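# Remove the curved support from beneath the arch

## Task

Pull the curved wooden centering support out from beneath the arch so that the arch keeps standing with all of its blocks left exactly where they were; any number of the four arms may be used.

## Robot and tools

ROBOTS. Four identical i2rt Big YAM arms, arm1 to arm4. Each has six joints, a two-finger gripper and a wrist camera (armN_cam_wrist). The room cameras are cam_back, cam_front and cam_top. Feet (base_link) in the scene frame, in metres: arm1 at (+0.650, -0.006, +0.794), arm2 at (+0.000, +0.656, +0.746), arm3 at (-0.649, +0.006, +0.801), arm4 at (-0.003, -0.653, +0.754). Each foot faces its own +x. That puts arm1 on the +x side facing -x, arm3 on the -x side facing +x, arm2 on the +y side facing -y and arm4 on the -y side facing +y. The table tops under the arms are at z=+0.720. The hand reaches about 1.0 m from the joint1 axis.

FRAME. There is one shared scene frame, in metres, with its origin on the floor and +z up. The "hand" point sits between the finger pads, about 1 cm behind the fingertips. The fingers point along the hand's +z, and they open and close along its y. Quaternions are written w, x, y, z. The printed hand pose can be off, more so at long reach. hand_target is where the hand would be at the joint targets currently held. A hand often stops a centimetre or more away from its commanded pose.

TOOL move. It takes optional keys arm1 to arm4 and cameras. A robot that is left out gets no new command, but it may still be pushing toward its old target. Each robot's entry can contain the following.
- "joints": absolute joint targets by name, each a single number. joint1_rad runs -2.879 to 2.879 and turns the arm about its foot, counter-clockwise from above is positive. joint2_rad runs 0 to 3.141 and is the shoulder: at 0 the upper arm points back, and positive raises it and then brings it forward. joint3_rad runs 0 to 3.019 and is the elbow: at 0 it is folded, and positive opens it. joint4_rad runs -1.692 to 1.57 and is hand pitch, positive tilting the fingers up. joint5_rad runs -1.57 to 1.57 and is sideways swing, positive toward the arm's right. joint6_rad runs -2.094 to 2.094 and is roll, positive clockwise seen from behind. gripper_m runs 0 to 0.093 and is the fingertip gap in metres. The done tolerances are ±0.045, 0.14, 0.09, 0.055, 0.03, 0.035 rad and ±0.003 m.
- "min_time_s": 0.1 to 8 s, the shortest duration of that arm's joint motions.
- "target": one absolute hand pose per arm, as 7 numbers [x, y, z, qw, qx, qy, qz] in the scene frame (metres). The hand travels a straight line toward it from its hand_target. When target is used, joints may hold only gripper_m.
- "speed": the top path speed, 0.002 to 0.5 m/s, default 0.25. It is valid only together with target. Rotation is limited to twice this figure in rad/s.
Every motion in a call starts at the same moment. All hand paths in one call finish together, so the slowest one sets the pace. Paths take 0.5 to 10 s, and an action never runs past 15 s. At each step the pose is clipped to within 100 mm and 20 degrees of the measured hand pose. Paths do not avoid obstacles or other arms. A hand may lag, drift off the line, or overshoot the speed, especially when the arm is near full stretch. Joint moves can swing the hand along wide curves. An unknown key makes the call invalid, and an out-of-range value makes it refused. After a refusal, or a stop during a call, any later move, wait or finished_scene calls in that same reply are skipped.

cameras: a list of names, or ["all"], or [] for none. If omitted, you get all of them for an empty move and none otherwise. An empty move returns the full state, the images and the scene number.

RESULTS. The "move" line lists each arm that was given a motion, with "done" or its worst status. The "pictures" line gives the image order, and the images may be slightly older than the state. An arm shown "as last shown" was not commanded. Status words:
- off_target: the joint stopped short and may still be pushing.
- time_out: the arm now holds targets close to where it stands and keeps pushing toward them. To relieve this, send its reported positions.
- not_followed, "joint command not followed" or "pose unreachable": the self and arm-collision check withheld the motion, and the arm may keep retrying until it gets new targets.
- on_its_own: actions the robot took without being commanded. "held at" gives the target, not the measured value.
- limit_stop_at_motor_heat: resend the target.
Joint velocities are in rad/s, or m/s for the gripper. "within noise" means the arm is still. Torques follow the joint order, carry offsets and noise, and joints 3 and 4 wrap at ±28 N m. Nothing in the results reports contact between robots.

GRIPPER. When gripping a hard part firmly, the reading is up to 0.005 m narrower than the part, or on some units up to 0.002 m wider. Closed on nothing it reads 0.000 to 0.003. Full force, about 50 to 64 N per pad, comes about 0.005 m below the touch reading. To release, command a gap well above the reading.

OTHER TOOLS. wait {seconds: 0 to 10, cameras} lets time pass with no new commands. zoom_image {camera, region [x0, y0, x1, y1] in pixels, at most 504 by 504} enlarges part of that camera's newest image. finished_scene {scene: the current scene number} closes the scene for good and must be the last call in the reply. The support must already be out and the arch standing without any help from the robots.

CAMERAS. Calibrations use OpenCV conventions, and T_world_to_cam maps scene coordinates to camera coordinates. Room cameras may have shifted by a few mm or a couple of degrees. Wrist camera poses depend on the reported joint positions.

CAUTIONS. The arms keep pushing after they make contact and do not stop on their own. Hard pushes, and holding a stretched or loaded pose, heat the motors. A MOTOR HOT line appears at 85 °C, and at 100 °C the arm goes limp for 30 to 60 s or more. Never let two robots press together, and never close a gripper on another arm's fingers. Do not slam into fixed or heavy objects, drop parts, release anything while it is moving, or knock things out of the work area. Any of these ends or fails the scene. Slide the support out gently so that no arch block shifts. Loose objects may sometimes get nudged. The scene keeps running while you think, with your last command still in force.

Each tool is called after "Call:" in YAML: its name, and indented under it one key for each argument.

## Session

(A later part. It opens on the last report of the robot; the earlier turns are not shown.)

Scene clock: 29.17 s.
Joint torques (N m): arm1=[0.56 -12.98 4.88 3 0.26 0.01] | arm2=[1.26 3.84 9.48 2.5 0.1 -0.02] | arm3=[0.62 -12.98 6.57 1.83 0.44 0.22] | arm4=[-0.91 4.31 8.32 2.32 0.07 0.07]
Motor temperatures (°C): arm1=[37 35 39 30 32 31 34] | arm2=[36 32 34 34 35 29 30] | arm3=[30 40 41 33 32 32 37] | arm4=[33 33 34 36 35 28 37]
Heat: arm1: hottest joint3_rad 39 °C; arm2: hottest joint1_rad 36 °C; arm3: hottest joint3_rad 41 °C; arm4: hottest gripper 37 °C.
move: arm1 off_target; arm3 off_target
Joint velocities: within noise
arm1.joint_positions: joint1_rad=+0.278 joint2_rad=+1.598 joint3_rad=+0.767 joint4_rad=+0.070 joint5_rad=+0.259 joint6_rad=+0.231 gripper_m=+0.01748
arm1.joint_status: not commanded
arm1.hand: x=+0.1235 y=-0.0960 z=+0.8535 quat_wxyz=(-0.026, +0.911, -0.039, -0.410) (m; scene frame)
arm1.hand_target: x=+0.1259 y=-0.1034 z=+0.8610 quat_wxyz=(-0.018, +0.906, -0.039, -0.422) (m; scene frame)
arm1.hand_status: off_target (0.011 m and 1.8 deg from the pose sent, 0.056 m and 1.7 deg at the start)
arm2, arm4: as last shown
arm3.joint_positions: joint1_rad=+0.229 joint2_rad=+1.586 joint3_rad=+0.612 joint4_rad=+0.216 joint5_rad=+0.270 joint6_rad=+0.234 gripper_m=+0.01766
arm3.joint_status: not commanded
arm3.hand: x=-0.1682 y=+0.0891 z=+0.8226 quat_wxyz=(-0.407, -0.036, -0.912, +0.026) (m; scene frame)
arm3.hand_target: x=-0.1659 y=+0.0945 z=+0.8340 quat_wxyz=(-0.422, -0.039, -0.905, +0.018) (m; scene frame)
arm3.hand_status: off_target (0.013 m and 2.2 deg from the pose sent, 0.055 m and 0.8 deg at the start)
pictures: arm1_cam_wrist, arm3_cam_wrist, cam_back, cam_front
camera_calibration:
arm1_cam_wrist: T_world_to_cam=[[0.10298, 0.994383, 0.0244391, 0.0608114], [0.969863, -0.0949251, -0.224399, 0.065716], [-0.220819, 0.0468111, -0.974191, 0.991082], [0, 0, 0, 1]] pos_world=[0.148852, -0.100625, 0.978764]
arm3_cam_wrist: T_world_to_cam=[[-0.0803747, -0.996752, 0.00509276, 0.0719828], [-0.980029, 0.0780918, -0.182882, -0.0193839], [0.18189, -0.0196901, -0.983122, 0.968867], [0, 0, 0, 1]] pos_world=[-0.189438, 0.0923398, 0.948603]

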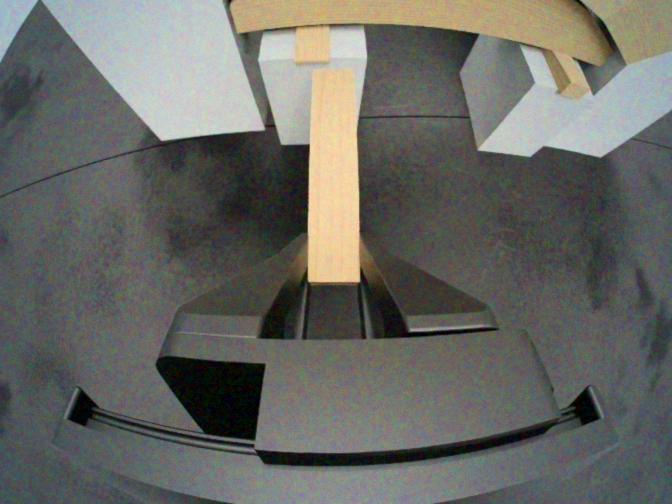

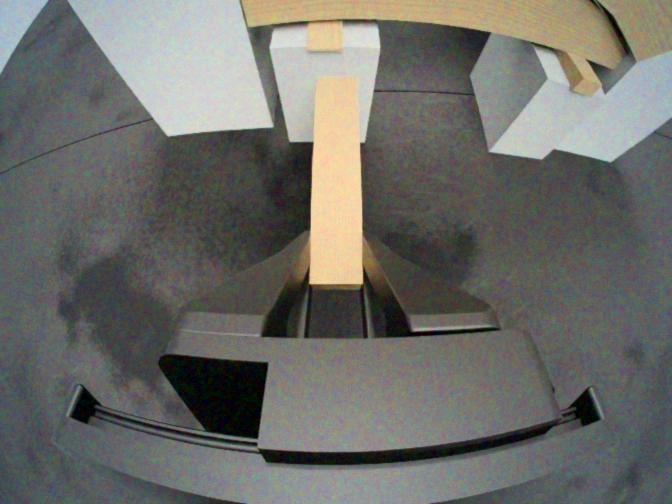

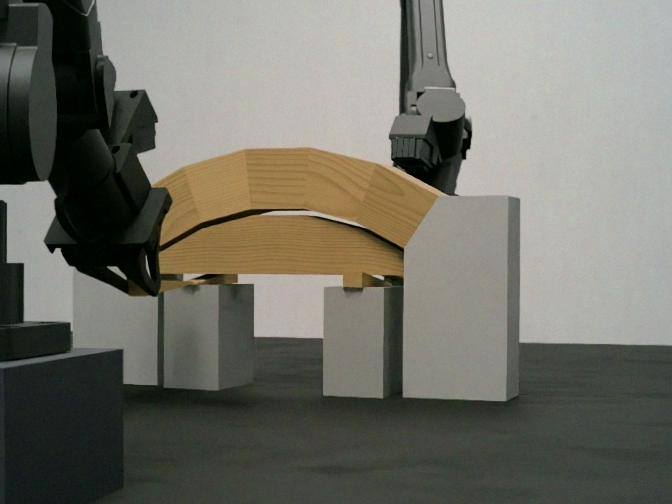

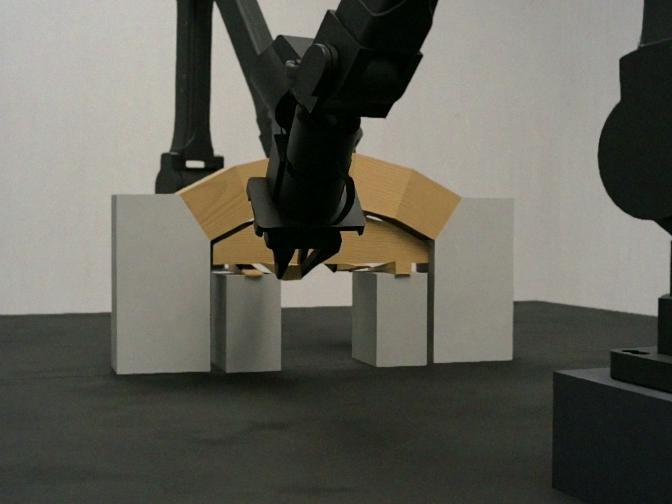

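Call:
move:
  arm3: {"target": [-0.29, 0.2, 0.836, 0.4222, 0.0395, 0.9054, -0.0184], "speed": 0.2}
  arm1: {"target": [0.28, -0.23, 0.861, 0.0184, -0.9054, 0.0395, 0.4222], "speed": 0.2}

Call:
move:
  arm3: {"target": [-0.29, 0.2, 0.77, 0.4222, 0.0395, 0.9054, -0.0184], "speed": 0.12}
  arm1: {"target": [0.28, -0.23, 0.79, 0.0184, -0.9054, 0.0395, 0.4222], "speed": 0.12}
  cameras: ["arm1_cam_wrist", "arm3_cam_wrist", "cam_front", "cam_back"]

Scene clock: 33.37 s.
Joint torques (N m): arm1=[0.62 -9.47 5.26 0.9 0.49 0.02] | arm2=[1.03 3.66 9.47 2.51 0.09 -0.04] | arm3=[0.5 -9.99 7.12 0.46 0.66 0.21] | arm4=[-1.49 4.25 8.47 2.3 0.07 0.08]
Motor temperatures (°C): arm1=[37 35 39 30 32 31 34] | arm2=[36 32 34 34 35 29 30] | arm3=[30 40 40 33 32 32 38] | arm4=[33 33 34 36 35 28 37]
Heat: arm1: hottest joint3_rad 39 °C; arm2: hottest joint1_rad 36 °C; arm3: hottest joint2_rad 40 °C; arm4: hottest gripper 37 °C.
move: arm1 done; arm3 done
Joint velocities: within noise
arm1.joint_positions: joint1_rad=+0.787 joint2_rad=+1.420 joint3_rad=+0.596 joint4_rad=-0.086 joint5_rad=+0.612 joint6_rad=+0.641 gripper_m=+0.01748
arm1.joint_status: not commanded
arm1.hand: x=+0.2745 y=-0.2270 z=+0.8574 quat_wxyz=(-0.022, +0.905, -0.041, -0.422) (m; scene frame)
arm1.hand_target: x=+0.2799 y=-0.2300 z=+0.8609 quat_wxyz=(-0.018, +0.905, -0.039, -0.422) (m; scene frame)
arm1.hand_status: done (0.007 m and 0.4 deg from the pose sent, 0.206 m and 1.8 deg at the start)
arm2, arm4: as last shown
arm3.joint_positions: joint1_rad=+0.691 joint2_rad=+1.438 joint3_rad=+0.476 joint4_rad=+0.068 joint5_rad=+0.595 joint6_rad=+0.598 gripper_m=+0.01766
arm3.joint_status: not commanded
arm3.hand: x=-0.2899 y=+0.1958 z=+0.8284 quat_wxyz=(-0.417, -0.036, -0.908, +0.025) (m; scene frame)
arm3.hand_target: x=-0.2900 y=+0.1999 z=+0.8358 quat_wxyz=(-0.422, -0.039, -0.905, +0.018) (m; scene frame)
arm3.hand_status: done (0.009 m and 1.1 deg from the pose sent, 0.165 m and 2.2 deg at the start)
pictures: none

Scene clock: 34.80 s.
Joint torques (N m): arm1=[0.79 -7.59 3.51 2.55 0.49 -0.02] | arm2=[1.32 3.9 9.5 2.44 0.1 -0.02] | arm3=[0.67 -8 4.52 1.63 0.65 0.15] | arm4=[-1.32 4.48 8.16 2.26 0.06 0.08]
Motor temperatures (°C): arm1=[37 35 39 30 32 31 34] | arm2=[36 32 34 33 35 29 30] | arm3=[30 40 40 33 32 32 38] | arm4=[33 33 34 36 35 28 37]
Heat: arm1: hottest joint3_rad 39 °C; arm2: hottest joint1_rad 36 °C; arm3: hottest joint2_rad 40 °C; arm4: hottest gripper 37 °C.
move: arm1 off_target; arm3 done
Joint velocities: within noise
arm1.joint_positions: joint1_rad=+0.789 joint2_rad=+1.602 joint3_rad=+0.550 joint4_rad=+0.147 joint5_rad=+0.613 joint6_rad=+0.647 gripper_m=+0.01748
arm1.joint_status: not commanded
arm1.hand: x=+0.2742 y=-0.2272 z=+0.7989 quat_wxyz=(-0.019, +0.904, -0.044, -0.424) (m; scene frame)
arm1.hand_target: x=+0.2801 y=-0.2298 z=+0.7902 quat_wxyz=(-0.019, +0.906, -0.039, -0.422) (m; scene frame)
arm1.hand_status: off_target (0.011 m and 0.6 deg from the pose sent, 0.068 m and 0.5 deg at the start)
arm2, arm4: as last shown
arm3.joint_positions: joint1_rad=+0.691 joint2_rad=+1.655 joint3_rad=+0.452 joint4_rad=+0.323 joint5_rad=+0.595 joint6_rad=+0.603 gripper_m=+0.01766
arm3.joint_status: not commanded
arm3.hand: x=-0.2879 y=+0.1975 z=+0.7743 quat_wxyz=(-0.421, -0.040, -0.906, +0.020) (m; scene frame)
arm3.hand_target: x=-0.2901 y=+0.2000 z=+0.7701 quat_wxyz=(-0.422, -0.039, -0.906, +0.018) (m; scene frame)
arm3.hand_status: done (0.005 m and 0.3 deg from the pose sent, 0.059 m and 1.1 deg at the start)
pictures: arm1_cam_wrist, arm3_cam_wrist, cam_back, cam_front
camera_calibration:
arm1_cam_wrist: T_world_to_cam=[[0.106041, 0.994344, 0.00590877, 0.191055], [0.961879, -0.101069, -0.254115, -0.0805637], [-0.252081, 0.0326303, -0.967156, 0.977014], [0, 0, 0, 1]] pos_world=[0.303519, -0.229997, 0.923323]
arm3_cam_wrist: T_world_to_cam=[[-0.082618, -0.99653, -0.0101544, 0.181759], [-0.973399, 0.0828769, -0.213604, -0.129361], [0.213704, -0.00776324, -0.976868, 0.947228], [0, 0, 0, 1]] pos_world=[-0.313329, 0.199202, 0.89953]

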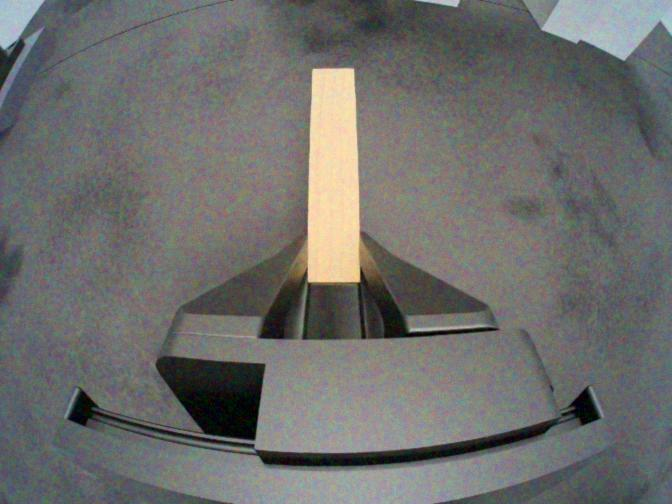

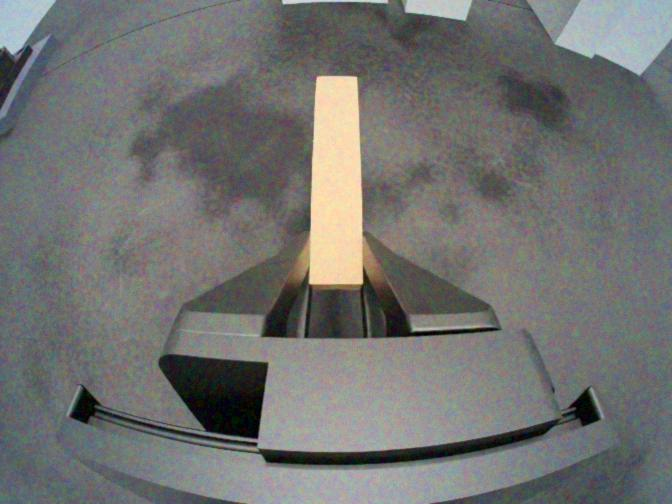

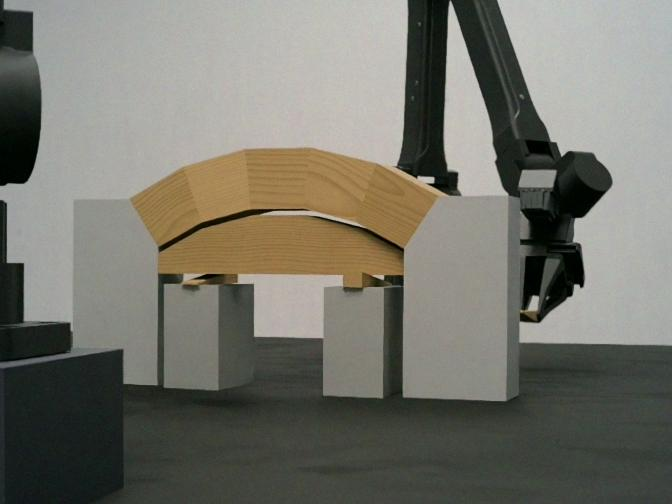

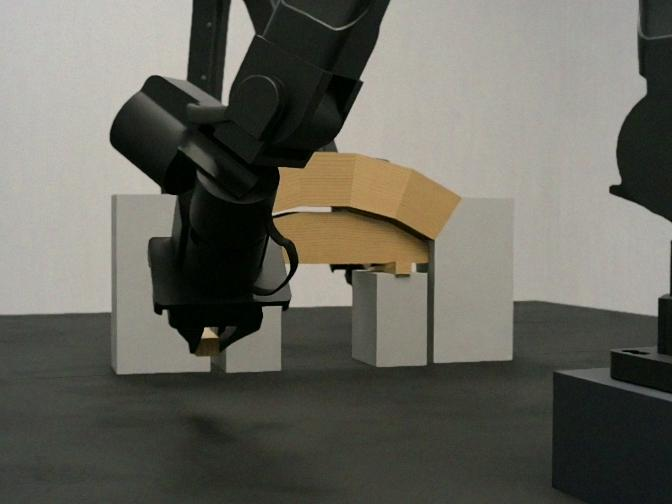

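Call:
move:
  arm3: {"target": [-0.29, 0.2, 0.738, 0.4222, 0.0395, 0.9054, -0.0184], "speed": 0.08}
  arm1: {"target": [0.28, -0.23, 0.753, 0.0184, -0.9054, 0.0395, 0.4222], "speed": 0.08}
  cameras: ["arm1_cam_wrist", "cam_front", "cam_back"]

Scene clock: 39.67 s.
Joint torques (N m): arm1=[0.73 -8.29 2.65 2.62 0.49 -0.01] | arm2=[1.08 3.96 9.52 2.5 0.11 -0.02] | arm3=[0.44 -8.88 3.43 1.55 0.66 0.15] | arm4=[-0.85 4.31 8.17 2.28 0.07 0.03]
Motor temperatures (°C): arm1=[37 35 39 30 32 31 34] | arm2=[36 32 34 33 35 29 30] | arm3=[30 40 40 33 32 32 38] | arm4=[33 33 34 36 35 28 37]
Heat: arm1: hottest joint3_rad 39 °C; arm2: hottest joint1_rad 36 °C; arm3: hottest joint2_rad 40 °C; arm4: hottest gripper 37 °C.
move: arm1 off_target; arm3 done
Joint velocities: within noise
arm1.joint_positions: joint1_rad=+0.789 joint2_rad=+1.735 joint3_rad=+0.543 joint4_rad=+0.287 joint5_rad=+0.613 joint6_rad=+0.647 gripper_m=+0.01748
arm1.joint_status: not commanded
arm1.hand: x=+0.2736 y=-0.2275 z=+0.7617 quat_wxyz=(-0.019, +0.904, -0.044, -0.424) (m; scene frame)
arm1.hand_target: x=+0.2800 y=-0.2298 z=+0.7532 quat_wxyz=(-0.019, +0.906, -0.039, -0.422) (m; scene frame)
arm1.hand_status: off_target (0.011 m and 0.6 deg from the pose sent, 0.046 m and 0.6 deg at the start)
arm2.joint_positions: joint1_rad=-0.491 joint2_rad=+0.571 joint3_rad=+1.396 joint4_rad=-1.145 joint5_rad=+0.158 joint6_rad=+0.378 gripper_m=+0.09396
arm2.joint_status: not commanded
arm2.hand: x=-0.1424 y=+0.4717 z=+1.3418 quat_wxyz=(-0.330, -0.780, -0.216, +0.486) (m; scene frame)
arm2.hand_target: x=-0.1404 y=+0.4751 z=+1.3501 quat_wxyz=(-0.336, -0.774, -0.213, +0.492) (m; scene frame)
arm2.hand_status: not commanded
arm3.joint_positions: joint1_rad=+0.691 joint2_rad=+1.791 joint3_rad=+0.452 joint4_rad=+0.456 joint5_rad=+0.595 joint6_rad=+0.603 gripper_m=+0.01766
arm3.joint_status: not commanded
arm3.hand: x=-0.2886 y=+0.1968 z=+0.7417 quat_wxyz=(-0.420, -0.040, -0.906, +0.021) (m; scene frame)
arm3.hand_target: x=-0.2900 y=+0.2000 z=+0.7381 quat_wxyz=(-0.422, -0.040, -0.905, +0.018) (m; scene frame)
arm3.hand_status: done (0.005 m and 0.4 deg from the pose sent, 0.036 m and 0.3 deg at the start)
arm4.joint_positions: joint1_rad=-0.377 joint2_rad=+0.615 joint3_rad=+1.493 joint4_rad=-1.274 joint5_rad=+0.157 joint6_rad=-0.616 gripper_m=+0.09396
arm4.joint_status: not commanded
arm4.hand: x=+0.0978 y=-0.4603 z=+1.3602 quat_wxyz=(-0.554, +0.623, -0.545, -0.090) (m; scene frame)
arm4.hand_target: x=+0.0963 y=-0.4637 z=+1.3683 quat_wxyz=(-0.562, +0.618, -0.542, -0.093) (m; scene frame)
arm4.hand_status: not commanded
pictures: arm1_cam_wrist, cam_back, cam_front
camera_calibration:
arm1_cam_wrist: T_world_to_cam=[[0.10594, 0.994352, 0.00634625, 0.191293], [0.96189, -0.100859, -0.254155, -0.0893193], [-0.25208, 0.0330296, -0.967143, 0.940852], [0, 0, 0, 1]] pos_world=[0.302819, -0.230298, 0.886023]

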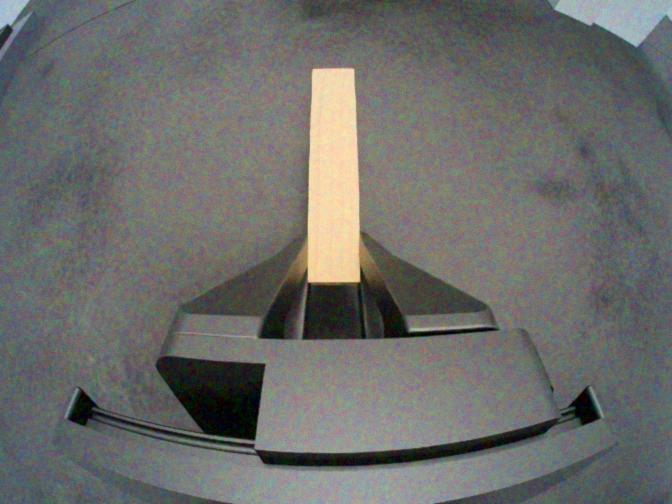

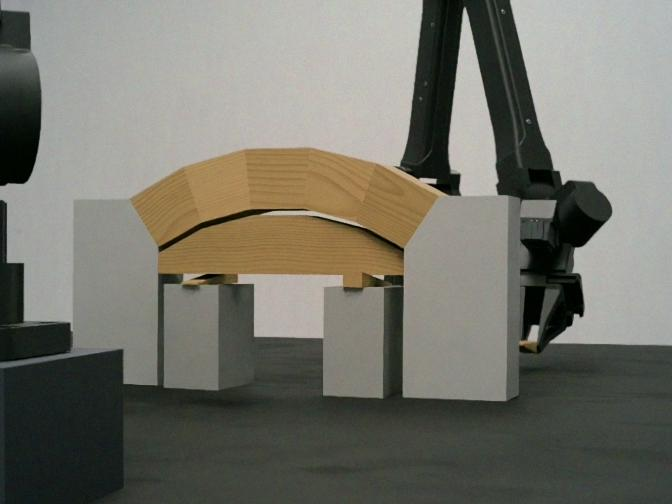

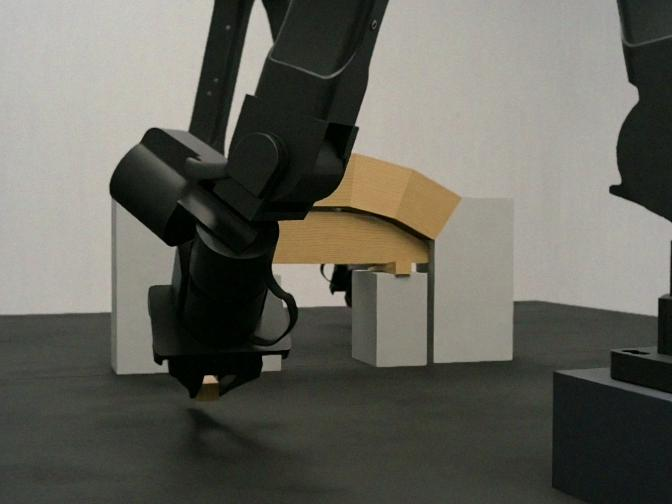

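Call:
move:
  arm3: {"target": [-0.29, 0.2, 0.732, 0.4222, 0.0395, 0.9054, -0.0184], "speed": 0.05}
  arm1: {"target": [0.28, -0.23, 0.742, 0.0184, -0.9054, 0.0395, 0.4222], "speed": 0.05}
  cameras: ["arm3_cam_wrist", "cam_front", "cam_back", "cam_top"]

Scene clock: 41.77 s.
Joint torques (N m): arm1=[0.85 -8.29 2.45 2.52 0.49 -0.01] | arm2=[1.14 3.72 9.51 2.44 0.12 -0.01] | arm3=[0.67 -8.94 3.33 1.65 0.65 0.13] | arm4=[-1.26 4.6 8.28 2.4 0.05 0.09]
Motor temperatures (°C): arm1=[37 35 39 30 32 31 34] | arm2=[36 32 34 33 35 29 30] | arm3=[30 40 40 33 32 32 38] | arm4=[33 33 34 36 35 28 37]
Heat: arm1: hottest joint3_rad 39 °C; arm2: hottest joint1_rad 36 °C; arm3: hottest joint2_rad 40 °C; arm4: hottest gripper 37 °C.
move: arm1 off_target; arm3 done
Joint velocities: within noise
arm1.joint_positions: joint1_rad=+0.790 joint2_rad=+1.775 joint3_rad=+0.543 joint4_rad=+0.328 joint5_rad=+0.613 joint6_rad=+0.647 gripper_m=+0.01748
arm1.joint_status: not commanded
arm1.hand: x=+0.2734 y=-0.2277 z=+0.7511 quat_wxyz=(-0.019, +0.904, -0.044, -0.424) (m; scene frame)
arm1.hand_target: x=+0.2800 y=-0.2298 z=+0.7423 quat_wxyz=(-0.019, +0.906, -0.039, -0.422) (m; scene frame)
arm1.hand_status: off_target (0.011 m and 0.6 deg from the pose sent, 0.021 m and 0.6 deg at the start)
arm2, arm4: as last shown
arm3.joint_positions: joint1_rad=+0.691 joint2_rad=+1.816 joint3_rad=+0.452 joint4_rad=+0.480 joint5_rad=+0.595 joint6_rad=+0.603 gripper_m=+0.01766
arm3.joint_status: not commanded
arm3.hand: x=-0.2892 y=+0.1963 z=+0.7356 quat_wxyz=(-0.420, -0.040, -0.906, +0.021) (m; scene frame)
arm3.hand_target: x=-0.2901 y=+0.1999 z=+0.7320 quat_wxyz=(-0.422, -0.040, -0.906, +0.019) (m; scene frame)
arm3.hand_status: done (0.005 m and 0.4 deg from the pose sent, 0.010 m and 0.4 deg at the start)
pictures: arm3_cam_wrist, cam_back, cam_front, cam_top
camera_calibration:
arm3_cam_wrist: T_world_to_cam=[[-0.082896, -0.996532, -0.00722538, 0.177794], [-0.973946, 0.0825487, -0.211221, -0.140559], [0.211085, -0.0104723, -0.977412, 0.909888], [0, 0, 0, 1]] pos_world=[-0.314222, 0.198309, 0.86093]

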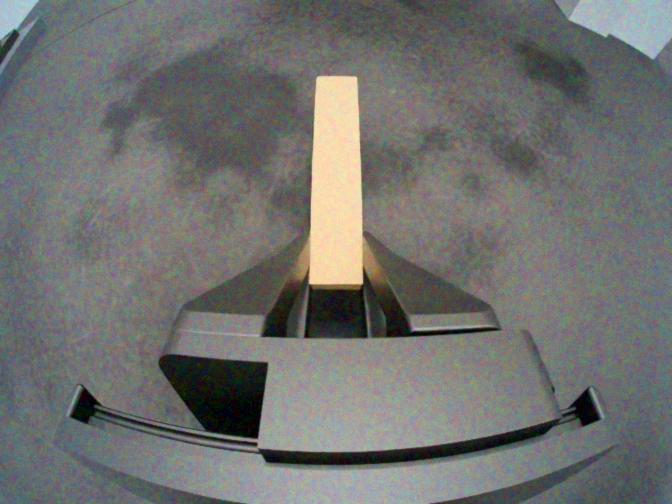

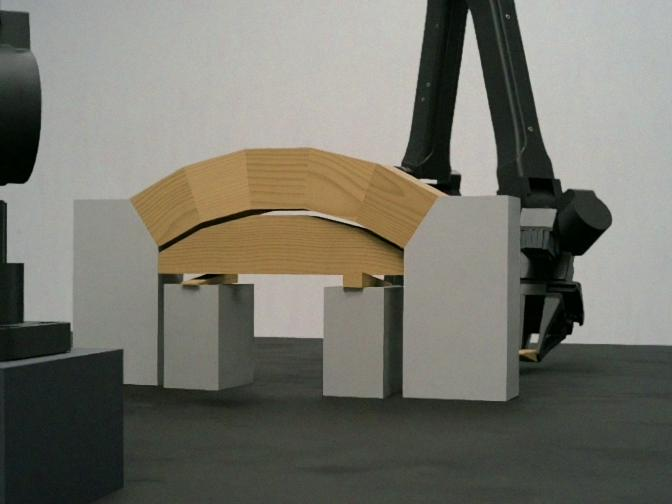

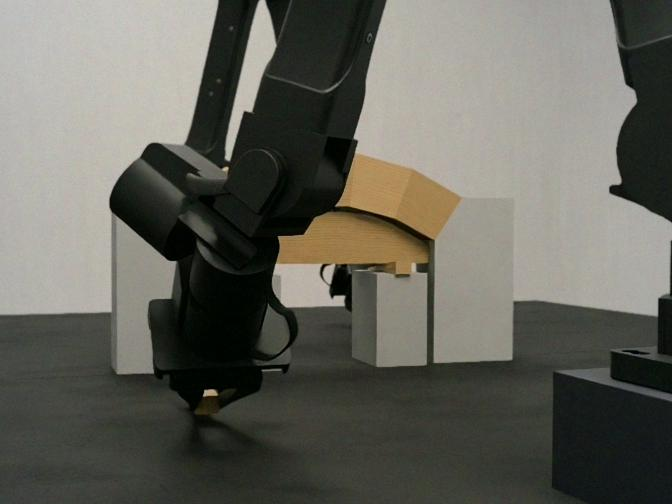

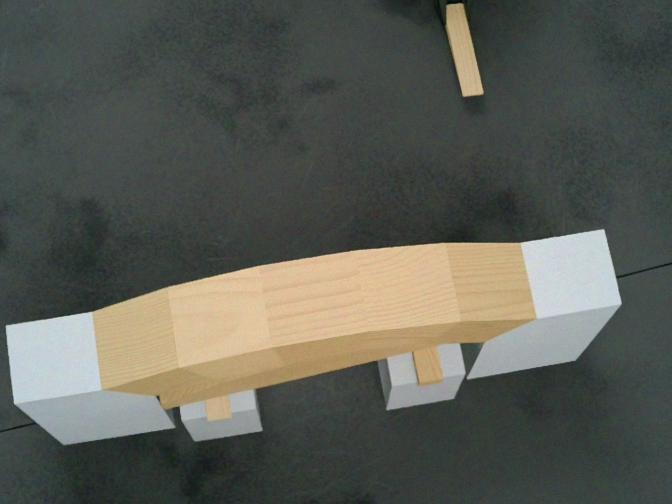

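Call:
move:
  arm3: {"target": [-0.29, 0.2, 0.728, 0.4222, 0.0395, 0.9054, -0.0184], "speed": 0.05}
  arm1: {"target": [0.28, -0.23, 0.735, 0.0184, -0.9054, 0.0395, 0.4222], "speed": 0.05}
  cameras: ["cam_front"]

Call:
zoom_image:
  camera: "cam_front"
  region: [150, 350, 300, 450]

Scene clock: 42.93 s.
Joint torques (N m): arm1=[0.79 -8.41 2.36 2.59 0.49 0] | arm2=[1.14 3.84 9.48 2.44 0.09 -0.02] | arm3=[0.62 -8.94 3.28 1.65 0.66 0.15] | arm4=[-1.38 4.31 8.31 2.4 0.04 0.06]
Motor temperatures (°C): arm1=[37 35 39 30 32 31 34] | arm2=[36 32 35 33 35 29 30] | arm3=[30 40 39 33 32 32 38] | arm4=[33 33 35 36 35 28 37]
Heat: arm1: hottest joint3_rad 39 °C; arm2: hottest joint1_rad 36 °C; arm3: hottest joint2_rad 40 °C; arm4: hottest gripper 37 °C.
move: arm1 off_target; arm3 done
Joint velocities: within noise
arm1.joint_positions: joint1_rad=+0.790 joint2_rad=+1.801 joint3_rad=+0.543 joint4_rad=+0.353 joint5_rad=+0.613 joint6_rad=+0.647 gripper_m=+0.01748
arm1.joint_status: not commanded
arm1.hand: x=+0.2736 y=-0.2274 z=+0.7439 quat_wxyz=(-0.019, +0.904, -0.044, -0.424) (m; scene frame)
arm1.hand_target: x=+0.2800 y=-0.2298 z=+0.7353 quat_wxyz=(-0.018, +0.906, -0.040, -0.422) (m; scene frame)
arm1.hand_status: off_target (0.011 m and 0.5 deg from the pose sent, 0.017 m and 0.6 deg at the start)
arm2, arm4: as last shown
arm3.joint_positions: joint1_rad=+0.691 joint2_rad=+1.834 joint3_rad=+0.452 joint4_rad=+0.496 joint5_rad=+0.595 joint6_rad=+0.603 gripper_m=+0.01766
arm3.joint_status: not commanded
arm3.hand: x=-0.2897 y=+0.1959 z=+0.7314 quat_wxyz=(-0.420, -0.040, -0.907, +0.022) (m; scene frame)
arm3.hand_target: x=-0.2901 y=+0.1999 z=+0.7280 quat_wxyz=(-0.422, -0.040, -0.906, +0.018) (m; scene frame)
arm3.hand_status: done (0.005 m and 0.5 deg from the pose sent, 0.008 m and 0.4 deg at the start)
pictures: cam_front

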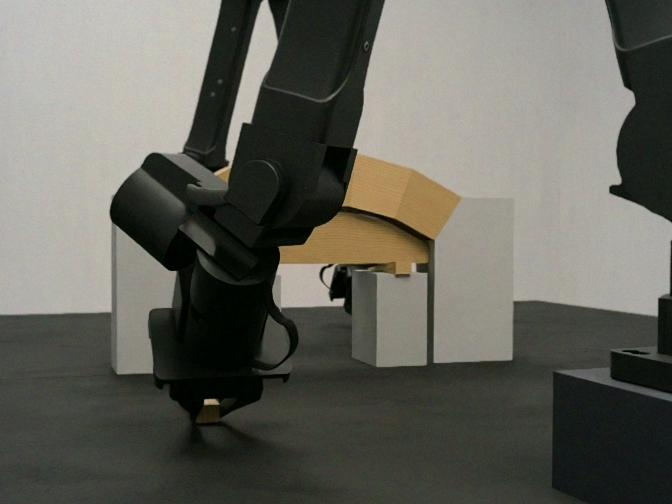

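Scaled by 3.360 from the camera's 672x504 image, which has a finer 960x720 frame.

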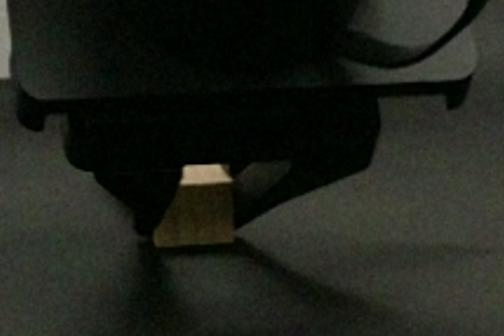

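Call:
move:
  arm3: {"joints": {"gripper_m": 0.05}}
  arm1: {"joints": {"gripper_m": 0.05}}
  cameras: ["arm1_cam_wrist", "arm3_cam_wrist"]

Scene clock: 43.70 s.
Joint torques (N m): arm1=[0.67 -8.53 2.32 2.61 0.48 0] | arm2=[1.03 3.72 9.52 2.4 0.1 -0.02] | arm3=[0.62 -9 3.26 1.65 0.64 0.16] | arm4=[-1.08 4.72 8.29 2.32 0.05 0.07]
Motor temperatures (°C): arm1=[37 35 39 30 32 31 34] | arm2=[36 32 35 33 35 29 30] | arm3=[30 40 39 33 32 32 38] | arm4=[33 33 35 36 35 28 37]
Heat: arm1: hottest joint3_rad 39 °C; arm2: hottest joint1_rad 36 °C; arm3: hottest joint2_rad 40 °C; arm4: hottest gripper 37 °C.
move: arm1 done; arm3 done
Joint velocities: within noise
arm1.joint_positions: joint1_rad=+0.790 joint2_rad=+1.801 joint3_rad=+0.543 joint4_rad=+0.354 joint5_rad=+0.614 joint6_rad=+0.647 gripper_m=+0.04982
arm1.joint_status: all done
arm1.hand: x=+0.2736 y=-0.2275 z=+0.7439 quat_wxyz=(-0.019, +0.904, -0.044, -0.424) (m; scene frame)
arm1.hand_target: x=+0.2801 y=-0.2299 z=+0.7353 quat_wxyz=(-0.018, +0.906, -0.039, -0.422) (m; scene frame)
arm1.hand_status: not commanded
arm2, arm4: as last shown
arm3.joint_positions: joint1_rad=+0.691 joint2_rad=+1.834 joint3_rad=+0.452 joint4_rad=+0.497 joint5_rad=+0.595 joint6_rad=+0.603 gripper_m=+0.04984
arm3.joint_status: all done
arm3.hand: x=-0.2896 y=+0.1959 z=+0.7314 quat_wxyz=(-0.420, -0.040, -0.906, +0.022) (m; scene frame)
arm3.hand_target: x=-0.2901 y=+0.1999 z=+0.7280 quat_wxyz=(-0.422, -0.039, -0.906, +0.018) (m; scene frame)
arm3.hand_status: not commanded
pictures: arm1_cam_wrist, arm3_cam_wrist
camera_calibration:
arm1_cam_wrist: T_world_to_cam=[[0.105826, 0.994365, 0.00619788, 0.19155], [0.961717, -0.100763, -0.254846, -0.0933376], [-0.252785, 0.0329299, -0.966962, 0.923817], [0, 0, 0, 1]] pos_world=[0.303021, -0.230297, 0.868322]
arm3_cam_wrist: T_world_to_cam=[[-0.0829251, -0.996533, -0.00666731, 0.176947], [-0.974073, 0.0824655, -0.21067, -0.142305], [0.21049, -0.0109754, -0.977535, 0.905881], [0, 0, 0, 1]] pos_world=[-0.314621, 0.198011, 0.85673]

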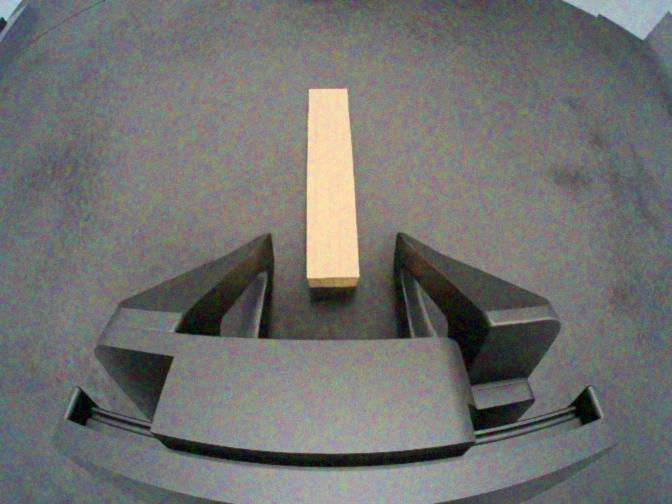

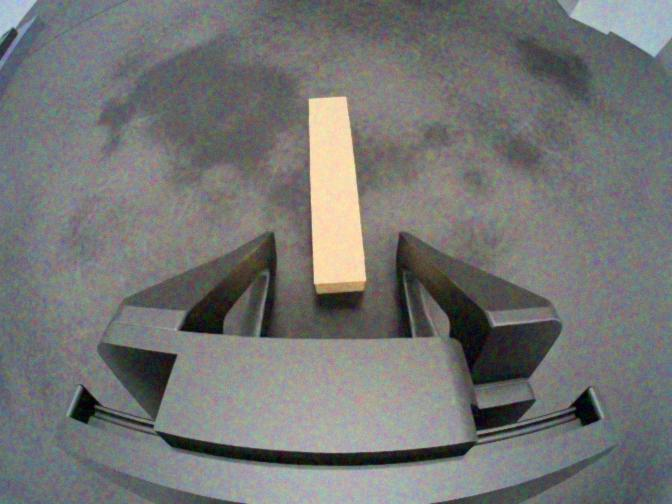

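Call:
move:
  arm3: {"target": [-0.29, 0.2, 0.86, 0.4222, 0.0395, 0.9054, -0.0184], "speed": 0.2}
  arm1: {"target": [0.28, -0.23, 0.88, 0.0184, -0.9054, 0.0395, 0.4222], "speed": 0.2}

Call:
move:
  arm3: {"target": [-0.13, -0.078, 0.88, 0.4222, 0.0395, 0.9054, -0.0184], "speed": 0.25, "joints": {"gripper_m": 0.05}}
  arm1: {"target": [0.11, 0.077, 0.90, 0.0184, -0.9054, 0.0395, 0.4222], "speed": 0.25, "joints": {"gripper_m": 0.05}}

Call:
wait:
  seconds: 0.5
  cameras: ["arm1_cam_wrist", "arm3_cam_wrist", "cam_front", "cam_back", "cam_top"]

Scene clock: 46.50 s.
Joint torques (N m): arm1=[0.38 -8.06 8.84 0.92 0.4 -0.03] | arm2=[1.2 3.78 9.52 2.51 0.1 -0.03] | arm3=[0.5 -8.64 11.21 0.62 0.63 0.17] | arm4=[-1.14 4.66 8.18 2.24 0.01 0.08]
Motor temperatures (°C): arm1=[37 35 39 30 32 31 34] | arm2=[36 32 35 33 35 29 30] | arm3=[30 40 39 33 32 32 38] | arm4=[33 33 35 36 35 28 37]
Heat: arm1: hottest joint3_rad 39 °C; arm2: hottest joint1_rad 36 °C; arm3: hottest joint2_rad 40 °C; arm4: hottest gripper 37 °C.
move: arm1 off_target; arm3 off_target
Joint velocities: within noise
arm1.joint_positions: joint1_rad=+0.790 joint2_rad=+1.360 joint3_rad=+0.567 joint4_rad=-0.158 joint5_rad=+0.614 joint6_rad=+0.646 gripper_m=+0.04992
arm1.joint_status: not commanded
arm1.hand: x=+0.2903 y=-0.2130 z=+0.8610 quat_wxyz=(-0.034, +0.911, -0.036, -0.410) (m; scene frame)
arm1.hand_target: x=+0.2808 y=-0.2295 z=+0.8802 quat_wxyz=(-0.018, +0.905, -0.039, -0.422) (m; scene frame)
arm1.hand_status: off_target (0.027 m and 2.4 deg from the pose sent, 0.136 m and 0.6 deg at the start)
arm2, arm4: as last shown
arm3.joint_positions: joint1_rad=+0.691 joint2_rad=+1.351 joint3_rad=+0.457 joint4_rad=-0.035 joint5_rad=+0.596 joint6_rad=+0.602 gripper_m=+0.04994
arm3.joint_status: not commanded
arm3.hand: x=-0.3037 y=+0.1832 z=+0.8398 quat_wxyz=(-0.406, -0.033, -0.913, +0.036) (m; scene frame)
arm3.hand_target: x=-0.2908 y=+0.1995 z=+0.8603 quat_wxyz=(-0.422, -0.039, -0.905, +0.018) (m; scene frame)
arm3.hand_status: off_target (0.030 m and 2.9 deg from the pose sent, 0.129 m and 0.5 deg at the start)
pictures: none

Scene clock: 48.83 s.
Joint torques (N m): arm1=[-1.03 -8.41 9.83 2.35 -0.17 -0.19] | arm2=[1.2 3.66 9.51 2.44 0.09 -0.02] | arm3=[-0.85 -9.11 12.56 1.14 -0.01 -0.04] | arm4=[-1.49 4.19 8.31 2.33 0.03 0.08]
Motor temperatures (°C): arm1=[37 35 40 30 31 31 34] | arm2=[36 32 35 33 35 29 30] | arm3=[30 40 40 33 32 32 37] | arm4=[33 33 35 36 35 28 37]
Heat: arm1: hottest joint3_rad 40 °C; arm2: hottest joint1_rad 36 °C; arm3: hottest joint2_rad 40 °C; arm4: hottest gripper 37 °C.
move: arm1 off_target; arm3 off_target
Joint velocities: within noise
arm1.joint_positions: joint1_rad=-0.144 joint2_rad=+1.487 joint3_rad=+0.754 joint4_rad=-0.003 joint5_rad=-0.071 joint6_rad=-0.041 gripper_m=+0.04992
arm1.joint_status: all done
arm1.hand: x=+0.1313 y=+0.0698 z=+0.8887 quat_wxyz=(-0.014, +0.912, -0.043, -0.408) (m; scene frame)
arm1.hand_target: x=+0.1114 y=+0.0768 z=+0.9004 quat_wxyz=(-0.019, +0.905, -0.039, -0.422) (m; scene frame)
arm1.hand_status: off_target (0.025 m and 1.9 deg from the pose sent, 0.344 m and 2.4 deg at the start)
arm2, arm4: as last shown
arm3.joint_positions: joint1_rad=-0.223 joint2_rad=+1.487 joint3_rad=+0.667 joint4_rad=+0.099 joint5_rad=-0.079 joint6_rad=-0.047 gripper_m=+0.04994
arm3.joint_status: all done
arm3.hand: x=-0.1507 y=-0.0733 z=+0.8683 quat_wxyz=(-0.410, -0.045, -0.911, +0.015) (m; scene frame)
arm3.hand_target: x=-0.1312 y=-0.0779 z=+0.8805 quat_wxyz=(-0.422, -0.040, -0.905, +0.019) (m; scene frame)
arm3.hand_status: off_target (0.024 m and 1.7 deg from the pose sent, 0.316 m and 2.9 deg at the start)
pictures: none

Scene clock: 49.33 s.
Joint torques (N m): arm1=[-1.03 -8.41 9.84 2.39 -0.17 -0.21] | arm2=[1.2 3.78 9.51 2.52 0.1 -0.01] | arm3=[-0.5 -8.94 12.53 1.1 -0.03 -0.03] | arm4=[-0.79 4.72 8.28 2.3 0.09 0.11]
Motor temperatures (°C): arm1=[37 35 40 30 31 31 34] | arm2=[36 32 35 33 35 29 30] | arm3=[30 40 40 33 31 32 37] | arm4=[33 33 35 36 35 28 37]
Heat: arm1: hottest joint3_rad 40 °C; arm2: hottest joint1_rad 36 °C; arm3: hottest joint2_rad 40 °C; arm4: hottest gripper 37 °C.
Joint velocities: within noise
arm1.joint_positions: joint1_rad=-0.144 joint2_rad=+1.487 joint3_rad=+0.754 joint4_rad=-0.003 joint5_rad=-0.071 joint6_rad=-0.041 gripper_m=+0.04992
arm1.joint_status: all done
arm1.hand: x=+0.1313 y=+0.0698 z=+0.8887 quat_wxyz=(-0.014, +0.912, -0.042, -0.408) (m; scene frame)
arm1.hand_target: x=+0.1114 y=+0.0768 z=+0.9004 quat_wxyz=(-0.019, +0.905, -0.040, -0.422) (m; scene frame)
arm1.hand_status: off_target (0.025 m and 1.9 deg from the pose sent, 0.344 m and 2.4 deg at the start)
arm2.joint_positions: joint1_rad=-0.491 joint2_rad=+0.571 joint3_rad=+1.396 joint4_rad=-1.145 joint5_rad=+0.158 joint6_rad=+0.378 gripper_m=+0.09396
arm2.joint_status: not commanded
arm2.hand: x=-0.1424 y=+0.4717 z=+1.3418 quat_wxyz=(-0.330, -0.780, -0.216, +0.486) (m; scene frame)
arm2.hand_target: x=-0.1404 y=+0.4751 z=+1.3501 quat_wxyz=(-0.336, -0.774, -0.213, +0.492) (m; scene frame)
arm2.hand_status: not commanded
arm3.joint_positions: joint1_rad=-0.223 joint2_rad=+1.487 joint3_rad=+0.667 joint4_rad=+0.099 joint5_rad=-0.079 joint6_rad=-0.048 gripper_m=+0.04994
arm3.joint_status: all done
arm3.hand: x=-0.1507 y=-0.0733 z=+0.8683 quat_wxyz=(-0.410, -0.045, -0.911, +0.015) (m; scene frame)
arm3.hand_target: x=-0.1312 y=-0.0779 z=+0.8805 quat_wxyz=(-0.422, -0.040, -0.905, +0.019) (m; scene frame)
arm3.hand_status: off_target (0.024 m and 1.7 deg from the pose sent, 0.316 m and 2.9 deg at the start)
arm4.joint_positions: joint1_rad=-0.377 joint2_rad=+0.615 joint3_rad=+1.493 joint4_rad=-1.274 joint5_rad=+0.157 joint6_rad=-0.616 gripper_m=+0.09396
arm4.joint_status: not commanded
arm4.hand: x=+0.0978 y=-0.4603 z=+1.3602 quat_wxyz=(-0.554, +0.623, -0.545, -0.090) (m; scene frame)
arm4.hand_target: x=+0.0963 y=-0.4637 z=+1.3683 quat_wxyz=(-0.562, +0.618, -0.542, -0.093) (m; scene frame)
arm4.hand_status: not commanded
wait: 0.50 s; at rest by 0.27 s
pictures: arm1_cam_wrist, arm3_cam_wrist, cam_back, cam_front, cam_top
camera_calibration:
arm1_cam_wrist: T_world_to_cam=[[0.0992272, 0.995064, 0.000935789, -0.084458], [0.970739, -0.0965947, -0.219855, 0.0777555], [-0.218679, 0.022724, -0.975532, 1.02181], [0, 0, 0, 1]] pos_world=[0.156349, 0.0683323, 1.01398]
arm3_cam_wrist: T_world_to_cam=[[-0.0866199, -0.996006, -0.0216612, -0.066394], [-0.97811, 0.0891527, -0.188024, 0.0242794], [0.189204, 0.00490042, -0.981926, 1.0093], [0, 0, 0, 1]] pos_world=[-0.172966, -0.0732394, 0.994181]

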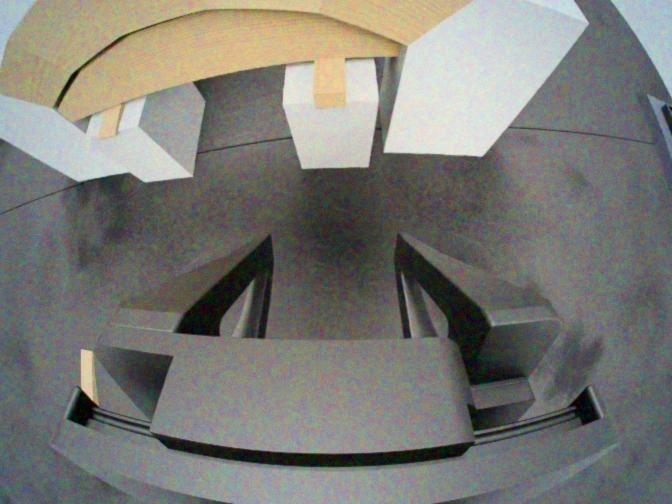

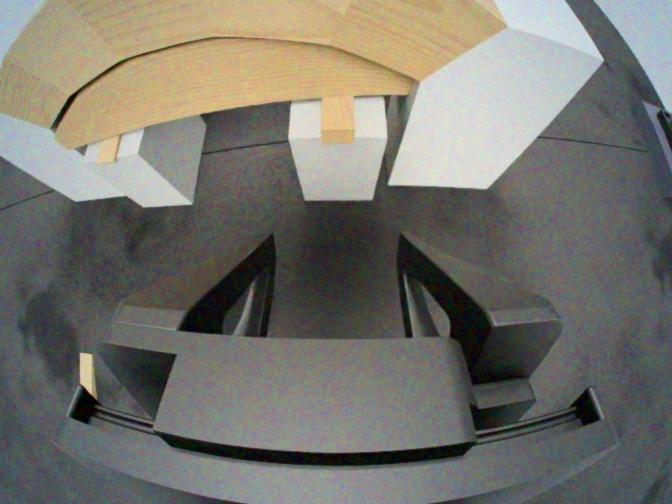

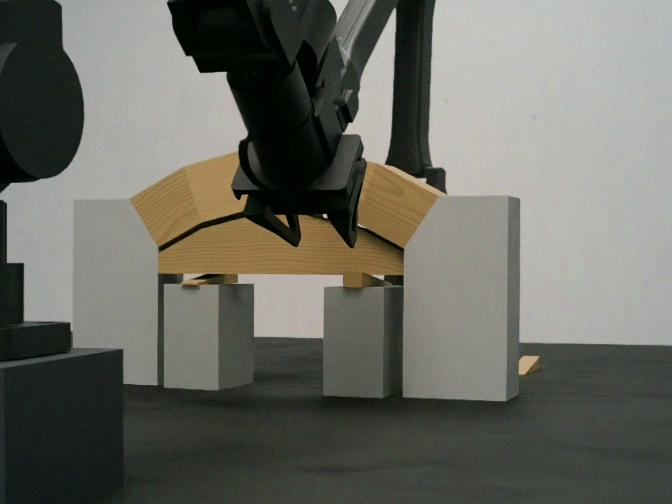

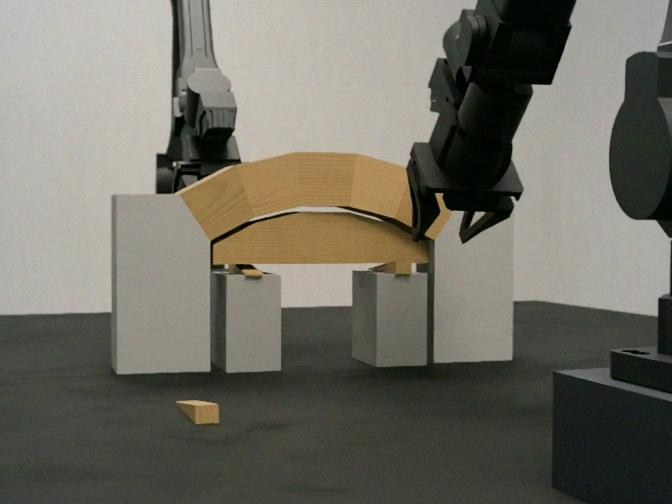

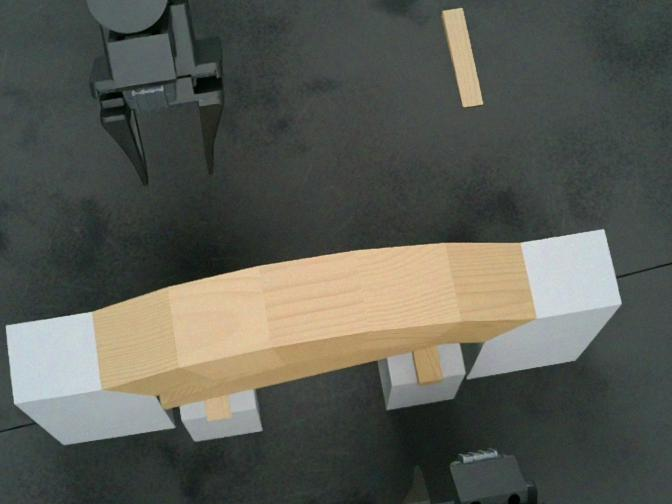

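Call:
move:
  arm3: {"target": [-0.052, -0.081, 0.863, 0.4222, 0.0395, 0.9054, -0.0184], "speed": 0.15}
  arm1: {"target": [0.014, 0.081, 0.885, 0.0184, -0.9054, 0.0395, 0.4222], "speed": 0.15}

Call:
wait:
  seconds: 0.5
  cameras: ["arm1_cam_wrist", "arm3_cam_wrist", "cam_front", "cam_back"]

Scene clock: 51.57 s.
Joint torques (N m): arm1=[0.73 -12.45 10.19 1.44 0.08 -0.03] | arm2=[1.14 3.9 9.52 2.51 0.1 -0.01] | arm3=[0.44 -11.99 12.51 1.17 0.23 0.14] | arm4=[-0.91 4.78 8.36 2.3 0.06 0.08]
Motor temperatures (°C): arm1=[37 35 40 30 31 31 34] | arm2=[36 32 35 33 35 29 30] | arm3=[30 40 41 33 31 32 37] | arm4=[33 33 35 36 35 28 37]
Heat: arm1: hottest joint3_rad 40 °C; arm2: hottest joint1_rad 36 °C; arm3: hottest joint3_rad 41 °C; arm4: hottest gripper 37 °C.
move: arm1 off_target; arm3 off_target
Joint velocities: within noise
arm1.joint_positions: joint1_rad=-0.141 joint2_rad=+1.722 joint3_rad=+1.016 joint4_rad=-0.003 joint5_rad=-0.058 joint6_rad=-0.041 gripper_m=+0.04992
arm1.joint_status: not commanded
arm1.hand: x=+0.0333 y=+0.0869 z=+0.8825 quat_wxyz=(-0.021, +0.906, -0.043, -0.420) (m; scene frame)
arm1.hand_target: x=+0.0152 y=+0.0808 z=+0.8850 quat_wxyz=(-0.018, +0.905, -0.040, -0.422) (m; scene frame)
arm1.hand_status: off_target (0.020 m and 0.6 deg from the pose sent, 0.118 m and 1.8 deg at the start)
arm2, arm4: as last shown
arm3.joint_positions: joint1_rad=-0.210 joint2_rad=+1.689 joint3_rad=+0.874 joint4_rad=+0.099 joint5_rad=-0.066 joint6_rad=-0.048 gripper_m=+0.04994
arm3.joint_status: not commanded
arm3.hand: x=-0.0728 y=-0.0824 z=+0.8550 quat_wxyz=(-0.411, -0.041, -0.910, +0.019) (m; scene frame)
arm3.hand_target: x=-0.0530 y=-0.0807 z=+0.8636 quat_wxyz=(-0.423, -0.039, -0.905, +0.018) (m; scene frame)
arm3.hand_status: off_target (0.022 m and 1.4 deg from the pose sent, 0.099 m and 1.7 deg at the start)
pictures: none

Scene clock: 52.07 s.
Joint torques (N m): arm1=[0.67 -12.34 10.04 1.47 0.08 -0.03] | arm2=[1.08 3.72 9.47 2.45 0.1 -0.02] | arm3=[0.32 -12.28 12.52 1.13 0.23 0.14] | arm4=[-0.85 4.54 8.24 2.45 0.05 0.09]
Motor temperatures (°C): arm1=[37 35 40 30 31 31 34] | arm2=[36 32 35 33 35 29 30] | arm3=[30 40 41 33 31 32 37] | arm4=[33 33 35 36 35 28 37]
Heat: arm1: hottest joint3_rad 40 °C; arm2: hottest joint1_rad 36 °C; arm3: hottest joint3_rad 41 °C; arm4: hottest gripper 37 °C.
Joint velocities: within noise
arm1.joint_positions: joint1_rad=-0.141 joint2_rad=+1.722 joint3_rad=+1.016 joint4_rad=-0.003 joint5_rad=-0.058 joint6_rad=-0.041 gripper_m=+0.04992
arm1.joint_status: not commanded
arm1.hand: x=+0.0331 y=+0.0870 z=+0.8827 quat_wxyz=(-0.021, +0.906, -0.043, -0.420) (m; scene frame)
arm1.hand_target: x=+0.0151 y=+0.0808 z=+0.8852 quat_wxyz=(-0.018, +0.905, -0.039, -0.422) (m; scene frame)
arm1.hand_status: off_target (0.020 m and 0.6 deg from the pose sent, 0.118 m and 1.8 deg at the start)
arm2.joint_positions: joint1_rad=-0.491 joint2_rad=+0.571 joint3_rad=+1.396 joint4_rad=-1.145 joint5_rad=+0.158 joint6_rad=+0.378 gripper_m=+0.09396
arm2.joint_status: not commanded
arm2.hand: x=-0.1424 y=+0.4717 z=+1.3418 quat_wxyz=(-0.330, -0.780, -0.216, +0.486) (m; scene frame)
arm2.hand_target: x=-0.1404 y=+0.4751 z=+1.3501 quat_wxyz=(-0.336, -0.774, -0.213, +0.492) (m; scene frame)
arm2.hand_status: not commanded
arm3.joint_positions: joint1_rad=-0.210 joint2_rad=+1.689 joint3_rad=+0.874 joint4_rad=+0.099 joint5_rad=-0.066 joint6_rad=-0.048 gripper_m=+0.04994
arm3.joint_status: not commanded
arm3.hand: x=-0.0729 y=-0.0824 z=+0.8548 quat_wxyz=(-0.411, -0.041, -0.910, +0.019) (m; scene frame)
arm3.hand_target: x=-0.0531 y=-0.0807 z=+0.8635 quat_wxyz=(-0.422, -0.039, -0.905, +0.018) (m; scene frame)
arm3.hand_status: off_target (0.022 m and 1.4 deg from the pose sent, 0.099 m and 1.7 deg at the start)
arm4.joint_positions: joint1_rad=-0.377 joint2_rad=+0.615 joint3_rad=+1.493 joint4_rad=-1.274 joint5_rad=+0.157 joint6_rad=-0.616 gripper_m=+0.09396
arm4.joint_status: not commanded
arm4.hand: x=+0.0978 y=-0.4603 z=+1.3602 quat_wxyz=(-0.554, +0.623, -0.545, -0.090) (m; scene frame)
arm4.hand_target: x=+0.0963 y=-0.4637 z=+1.3683 quat_wxyz=(-0.562, +0.618, -0.542, -0.093) (m; scene frame)
arm4.hand_status: not commanded
wait: 0.50 s; at rest by 0.27 s
pictures: arm1_cam_wrist, arm3_cam_wrist, cam_back, cam_front
camera_calibration:
arm1_cam_wrist: T_world_to_cam=[[0.105927, 0.99431, 0.0112437, -0.101027], [0.964281, -0.0999543, -0.245297, 0.196449], [-0.242777, 0.0368257, -0.969383, 0.98827], [0, 0, 0, 1]] pos_world=[0.0611988, 0.083694, 1.00734]
arm3_cam_wrist: T_world_to_cam=[[-0.0828838, -0.996479, -0.0126644, -0.0764177], [-0.977793, 0.0837711, -0.192102, 0.101827], [0.192486, -0.00353893, -0.981293, 0.980343], [0, 0, 0, 1]] pos_world=[-0.0954705, -0.0812094, 0.980597]

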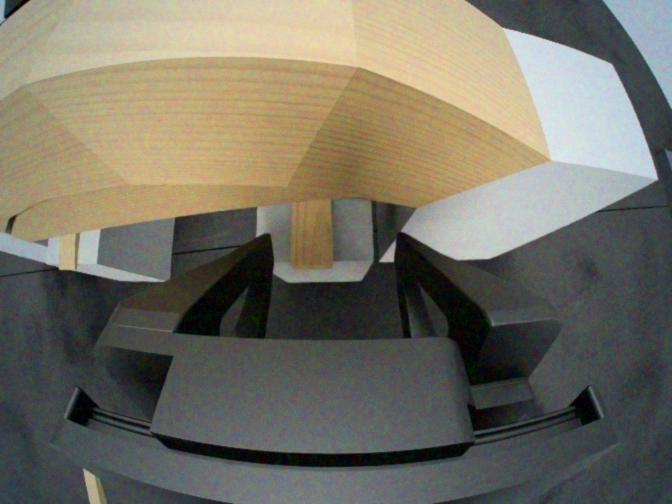

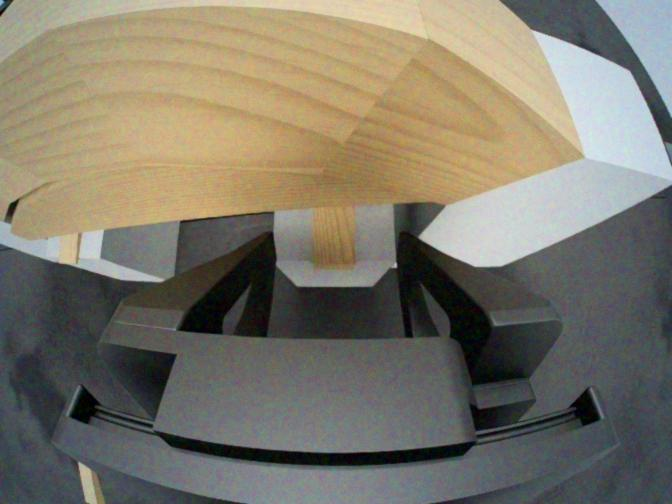

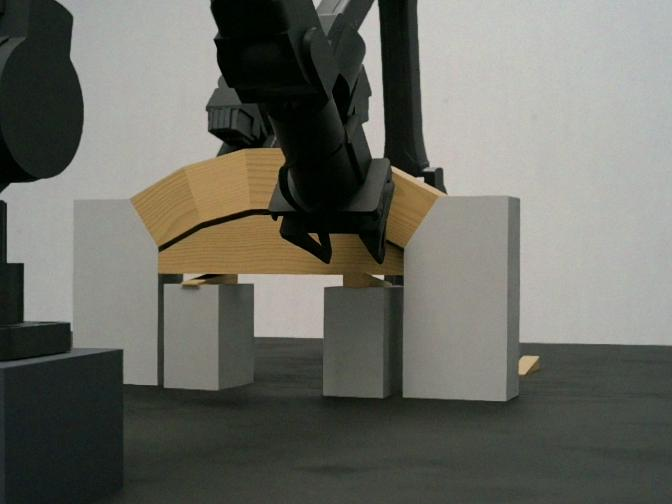

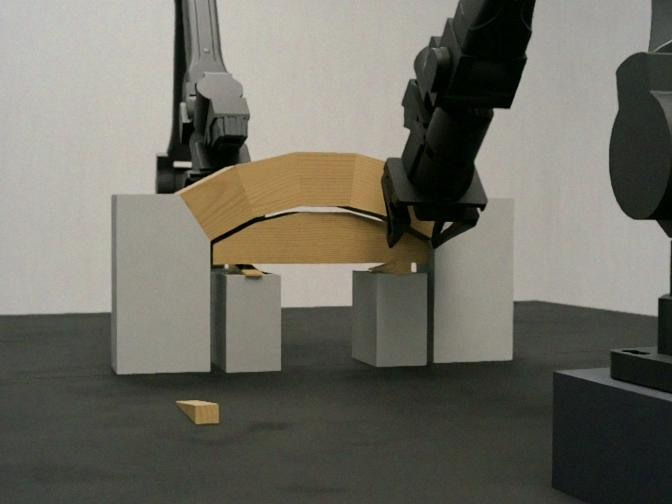

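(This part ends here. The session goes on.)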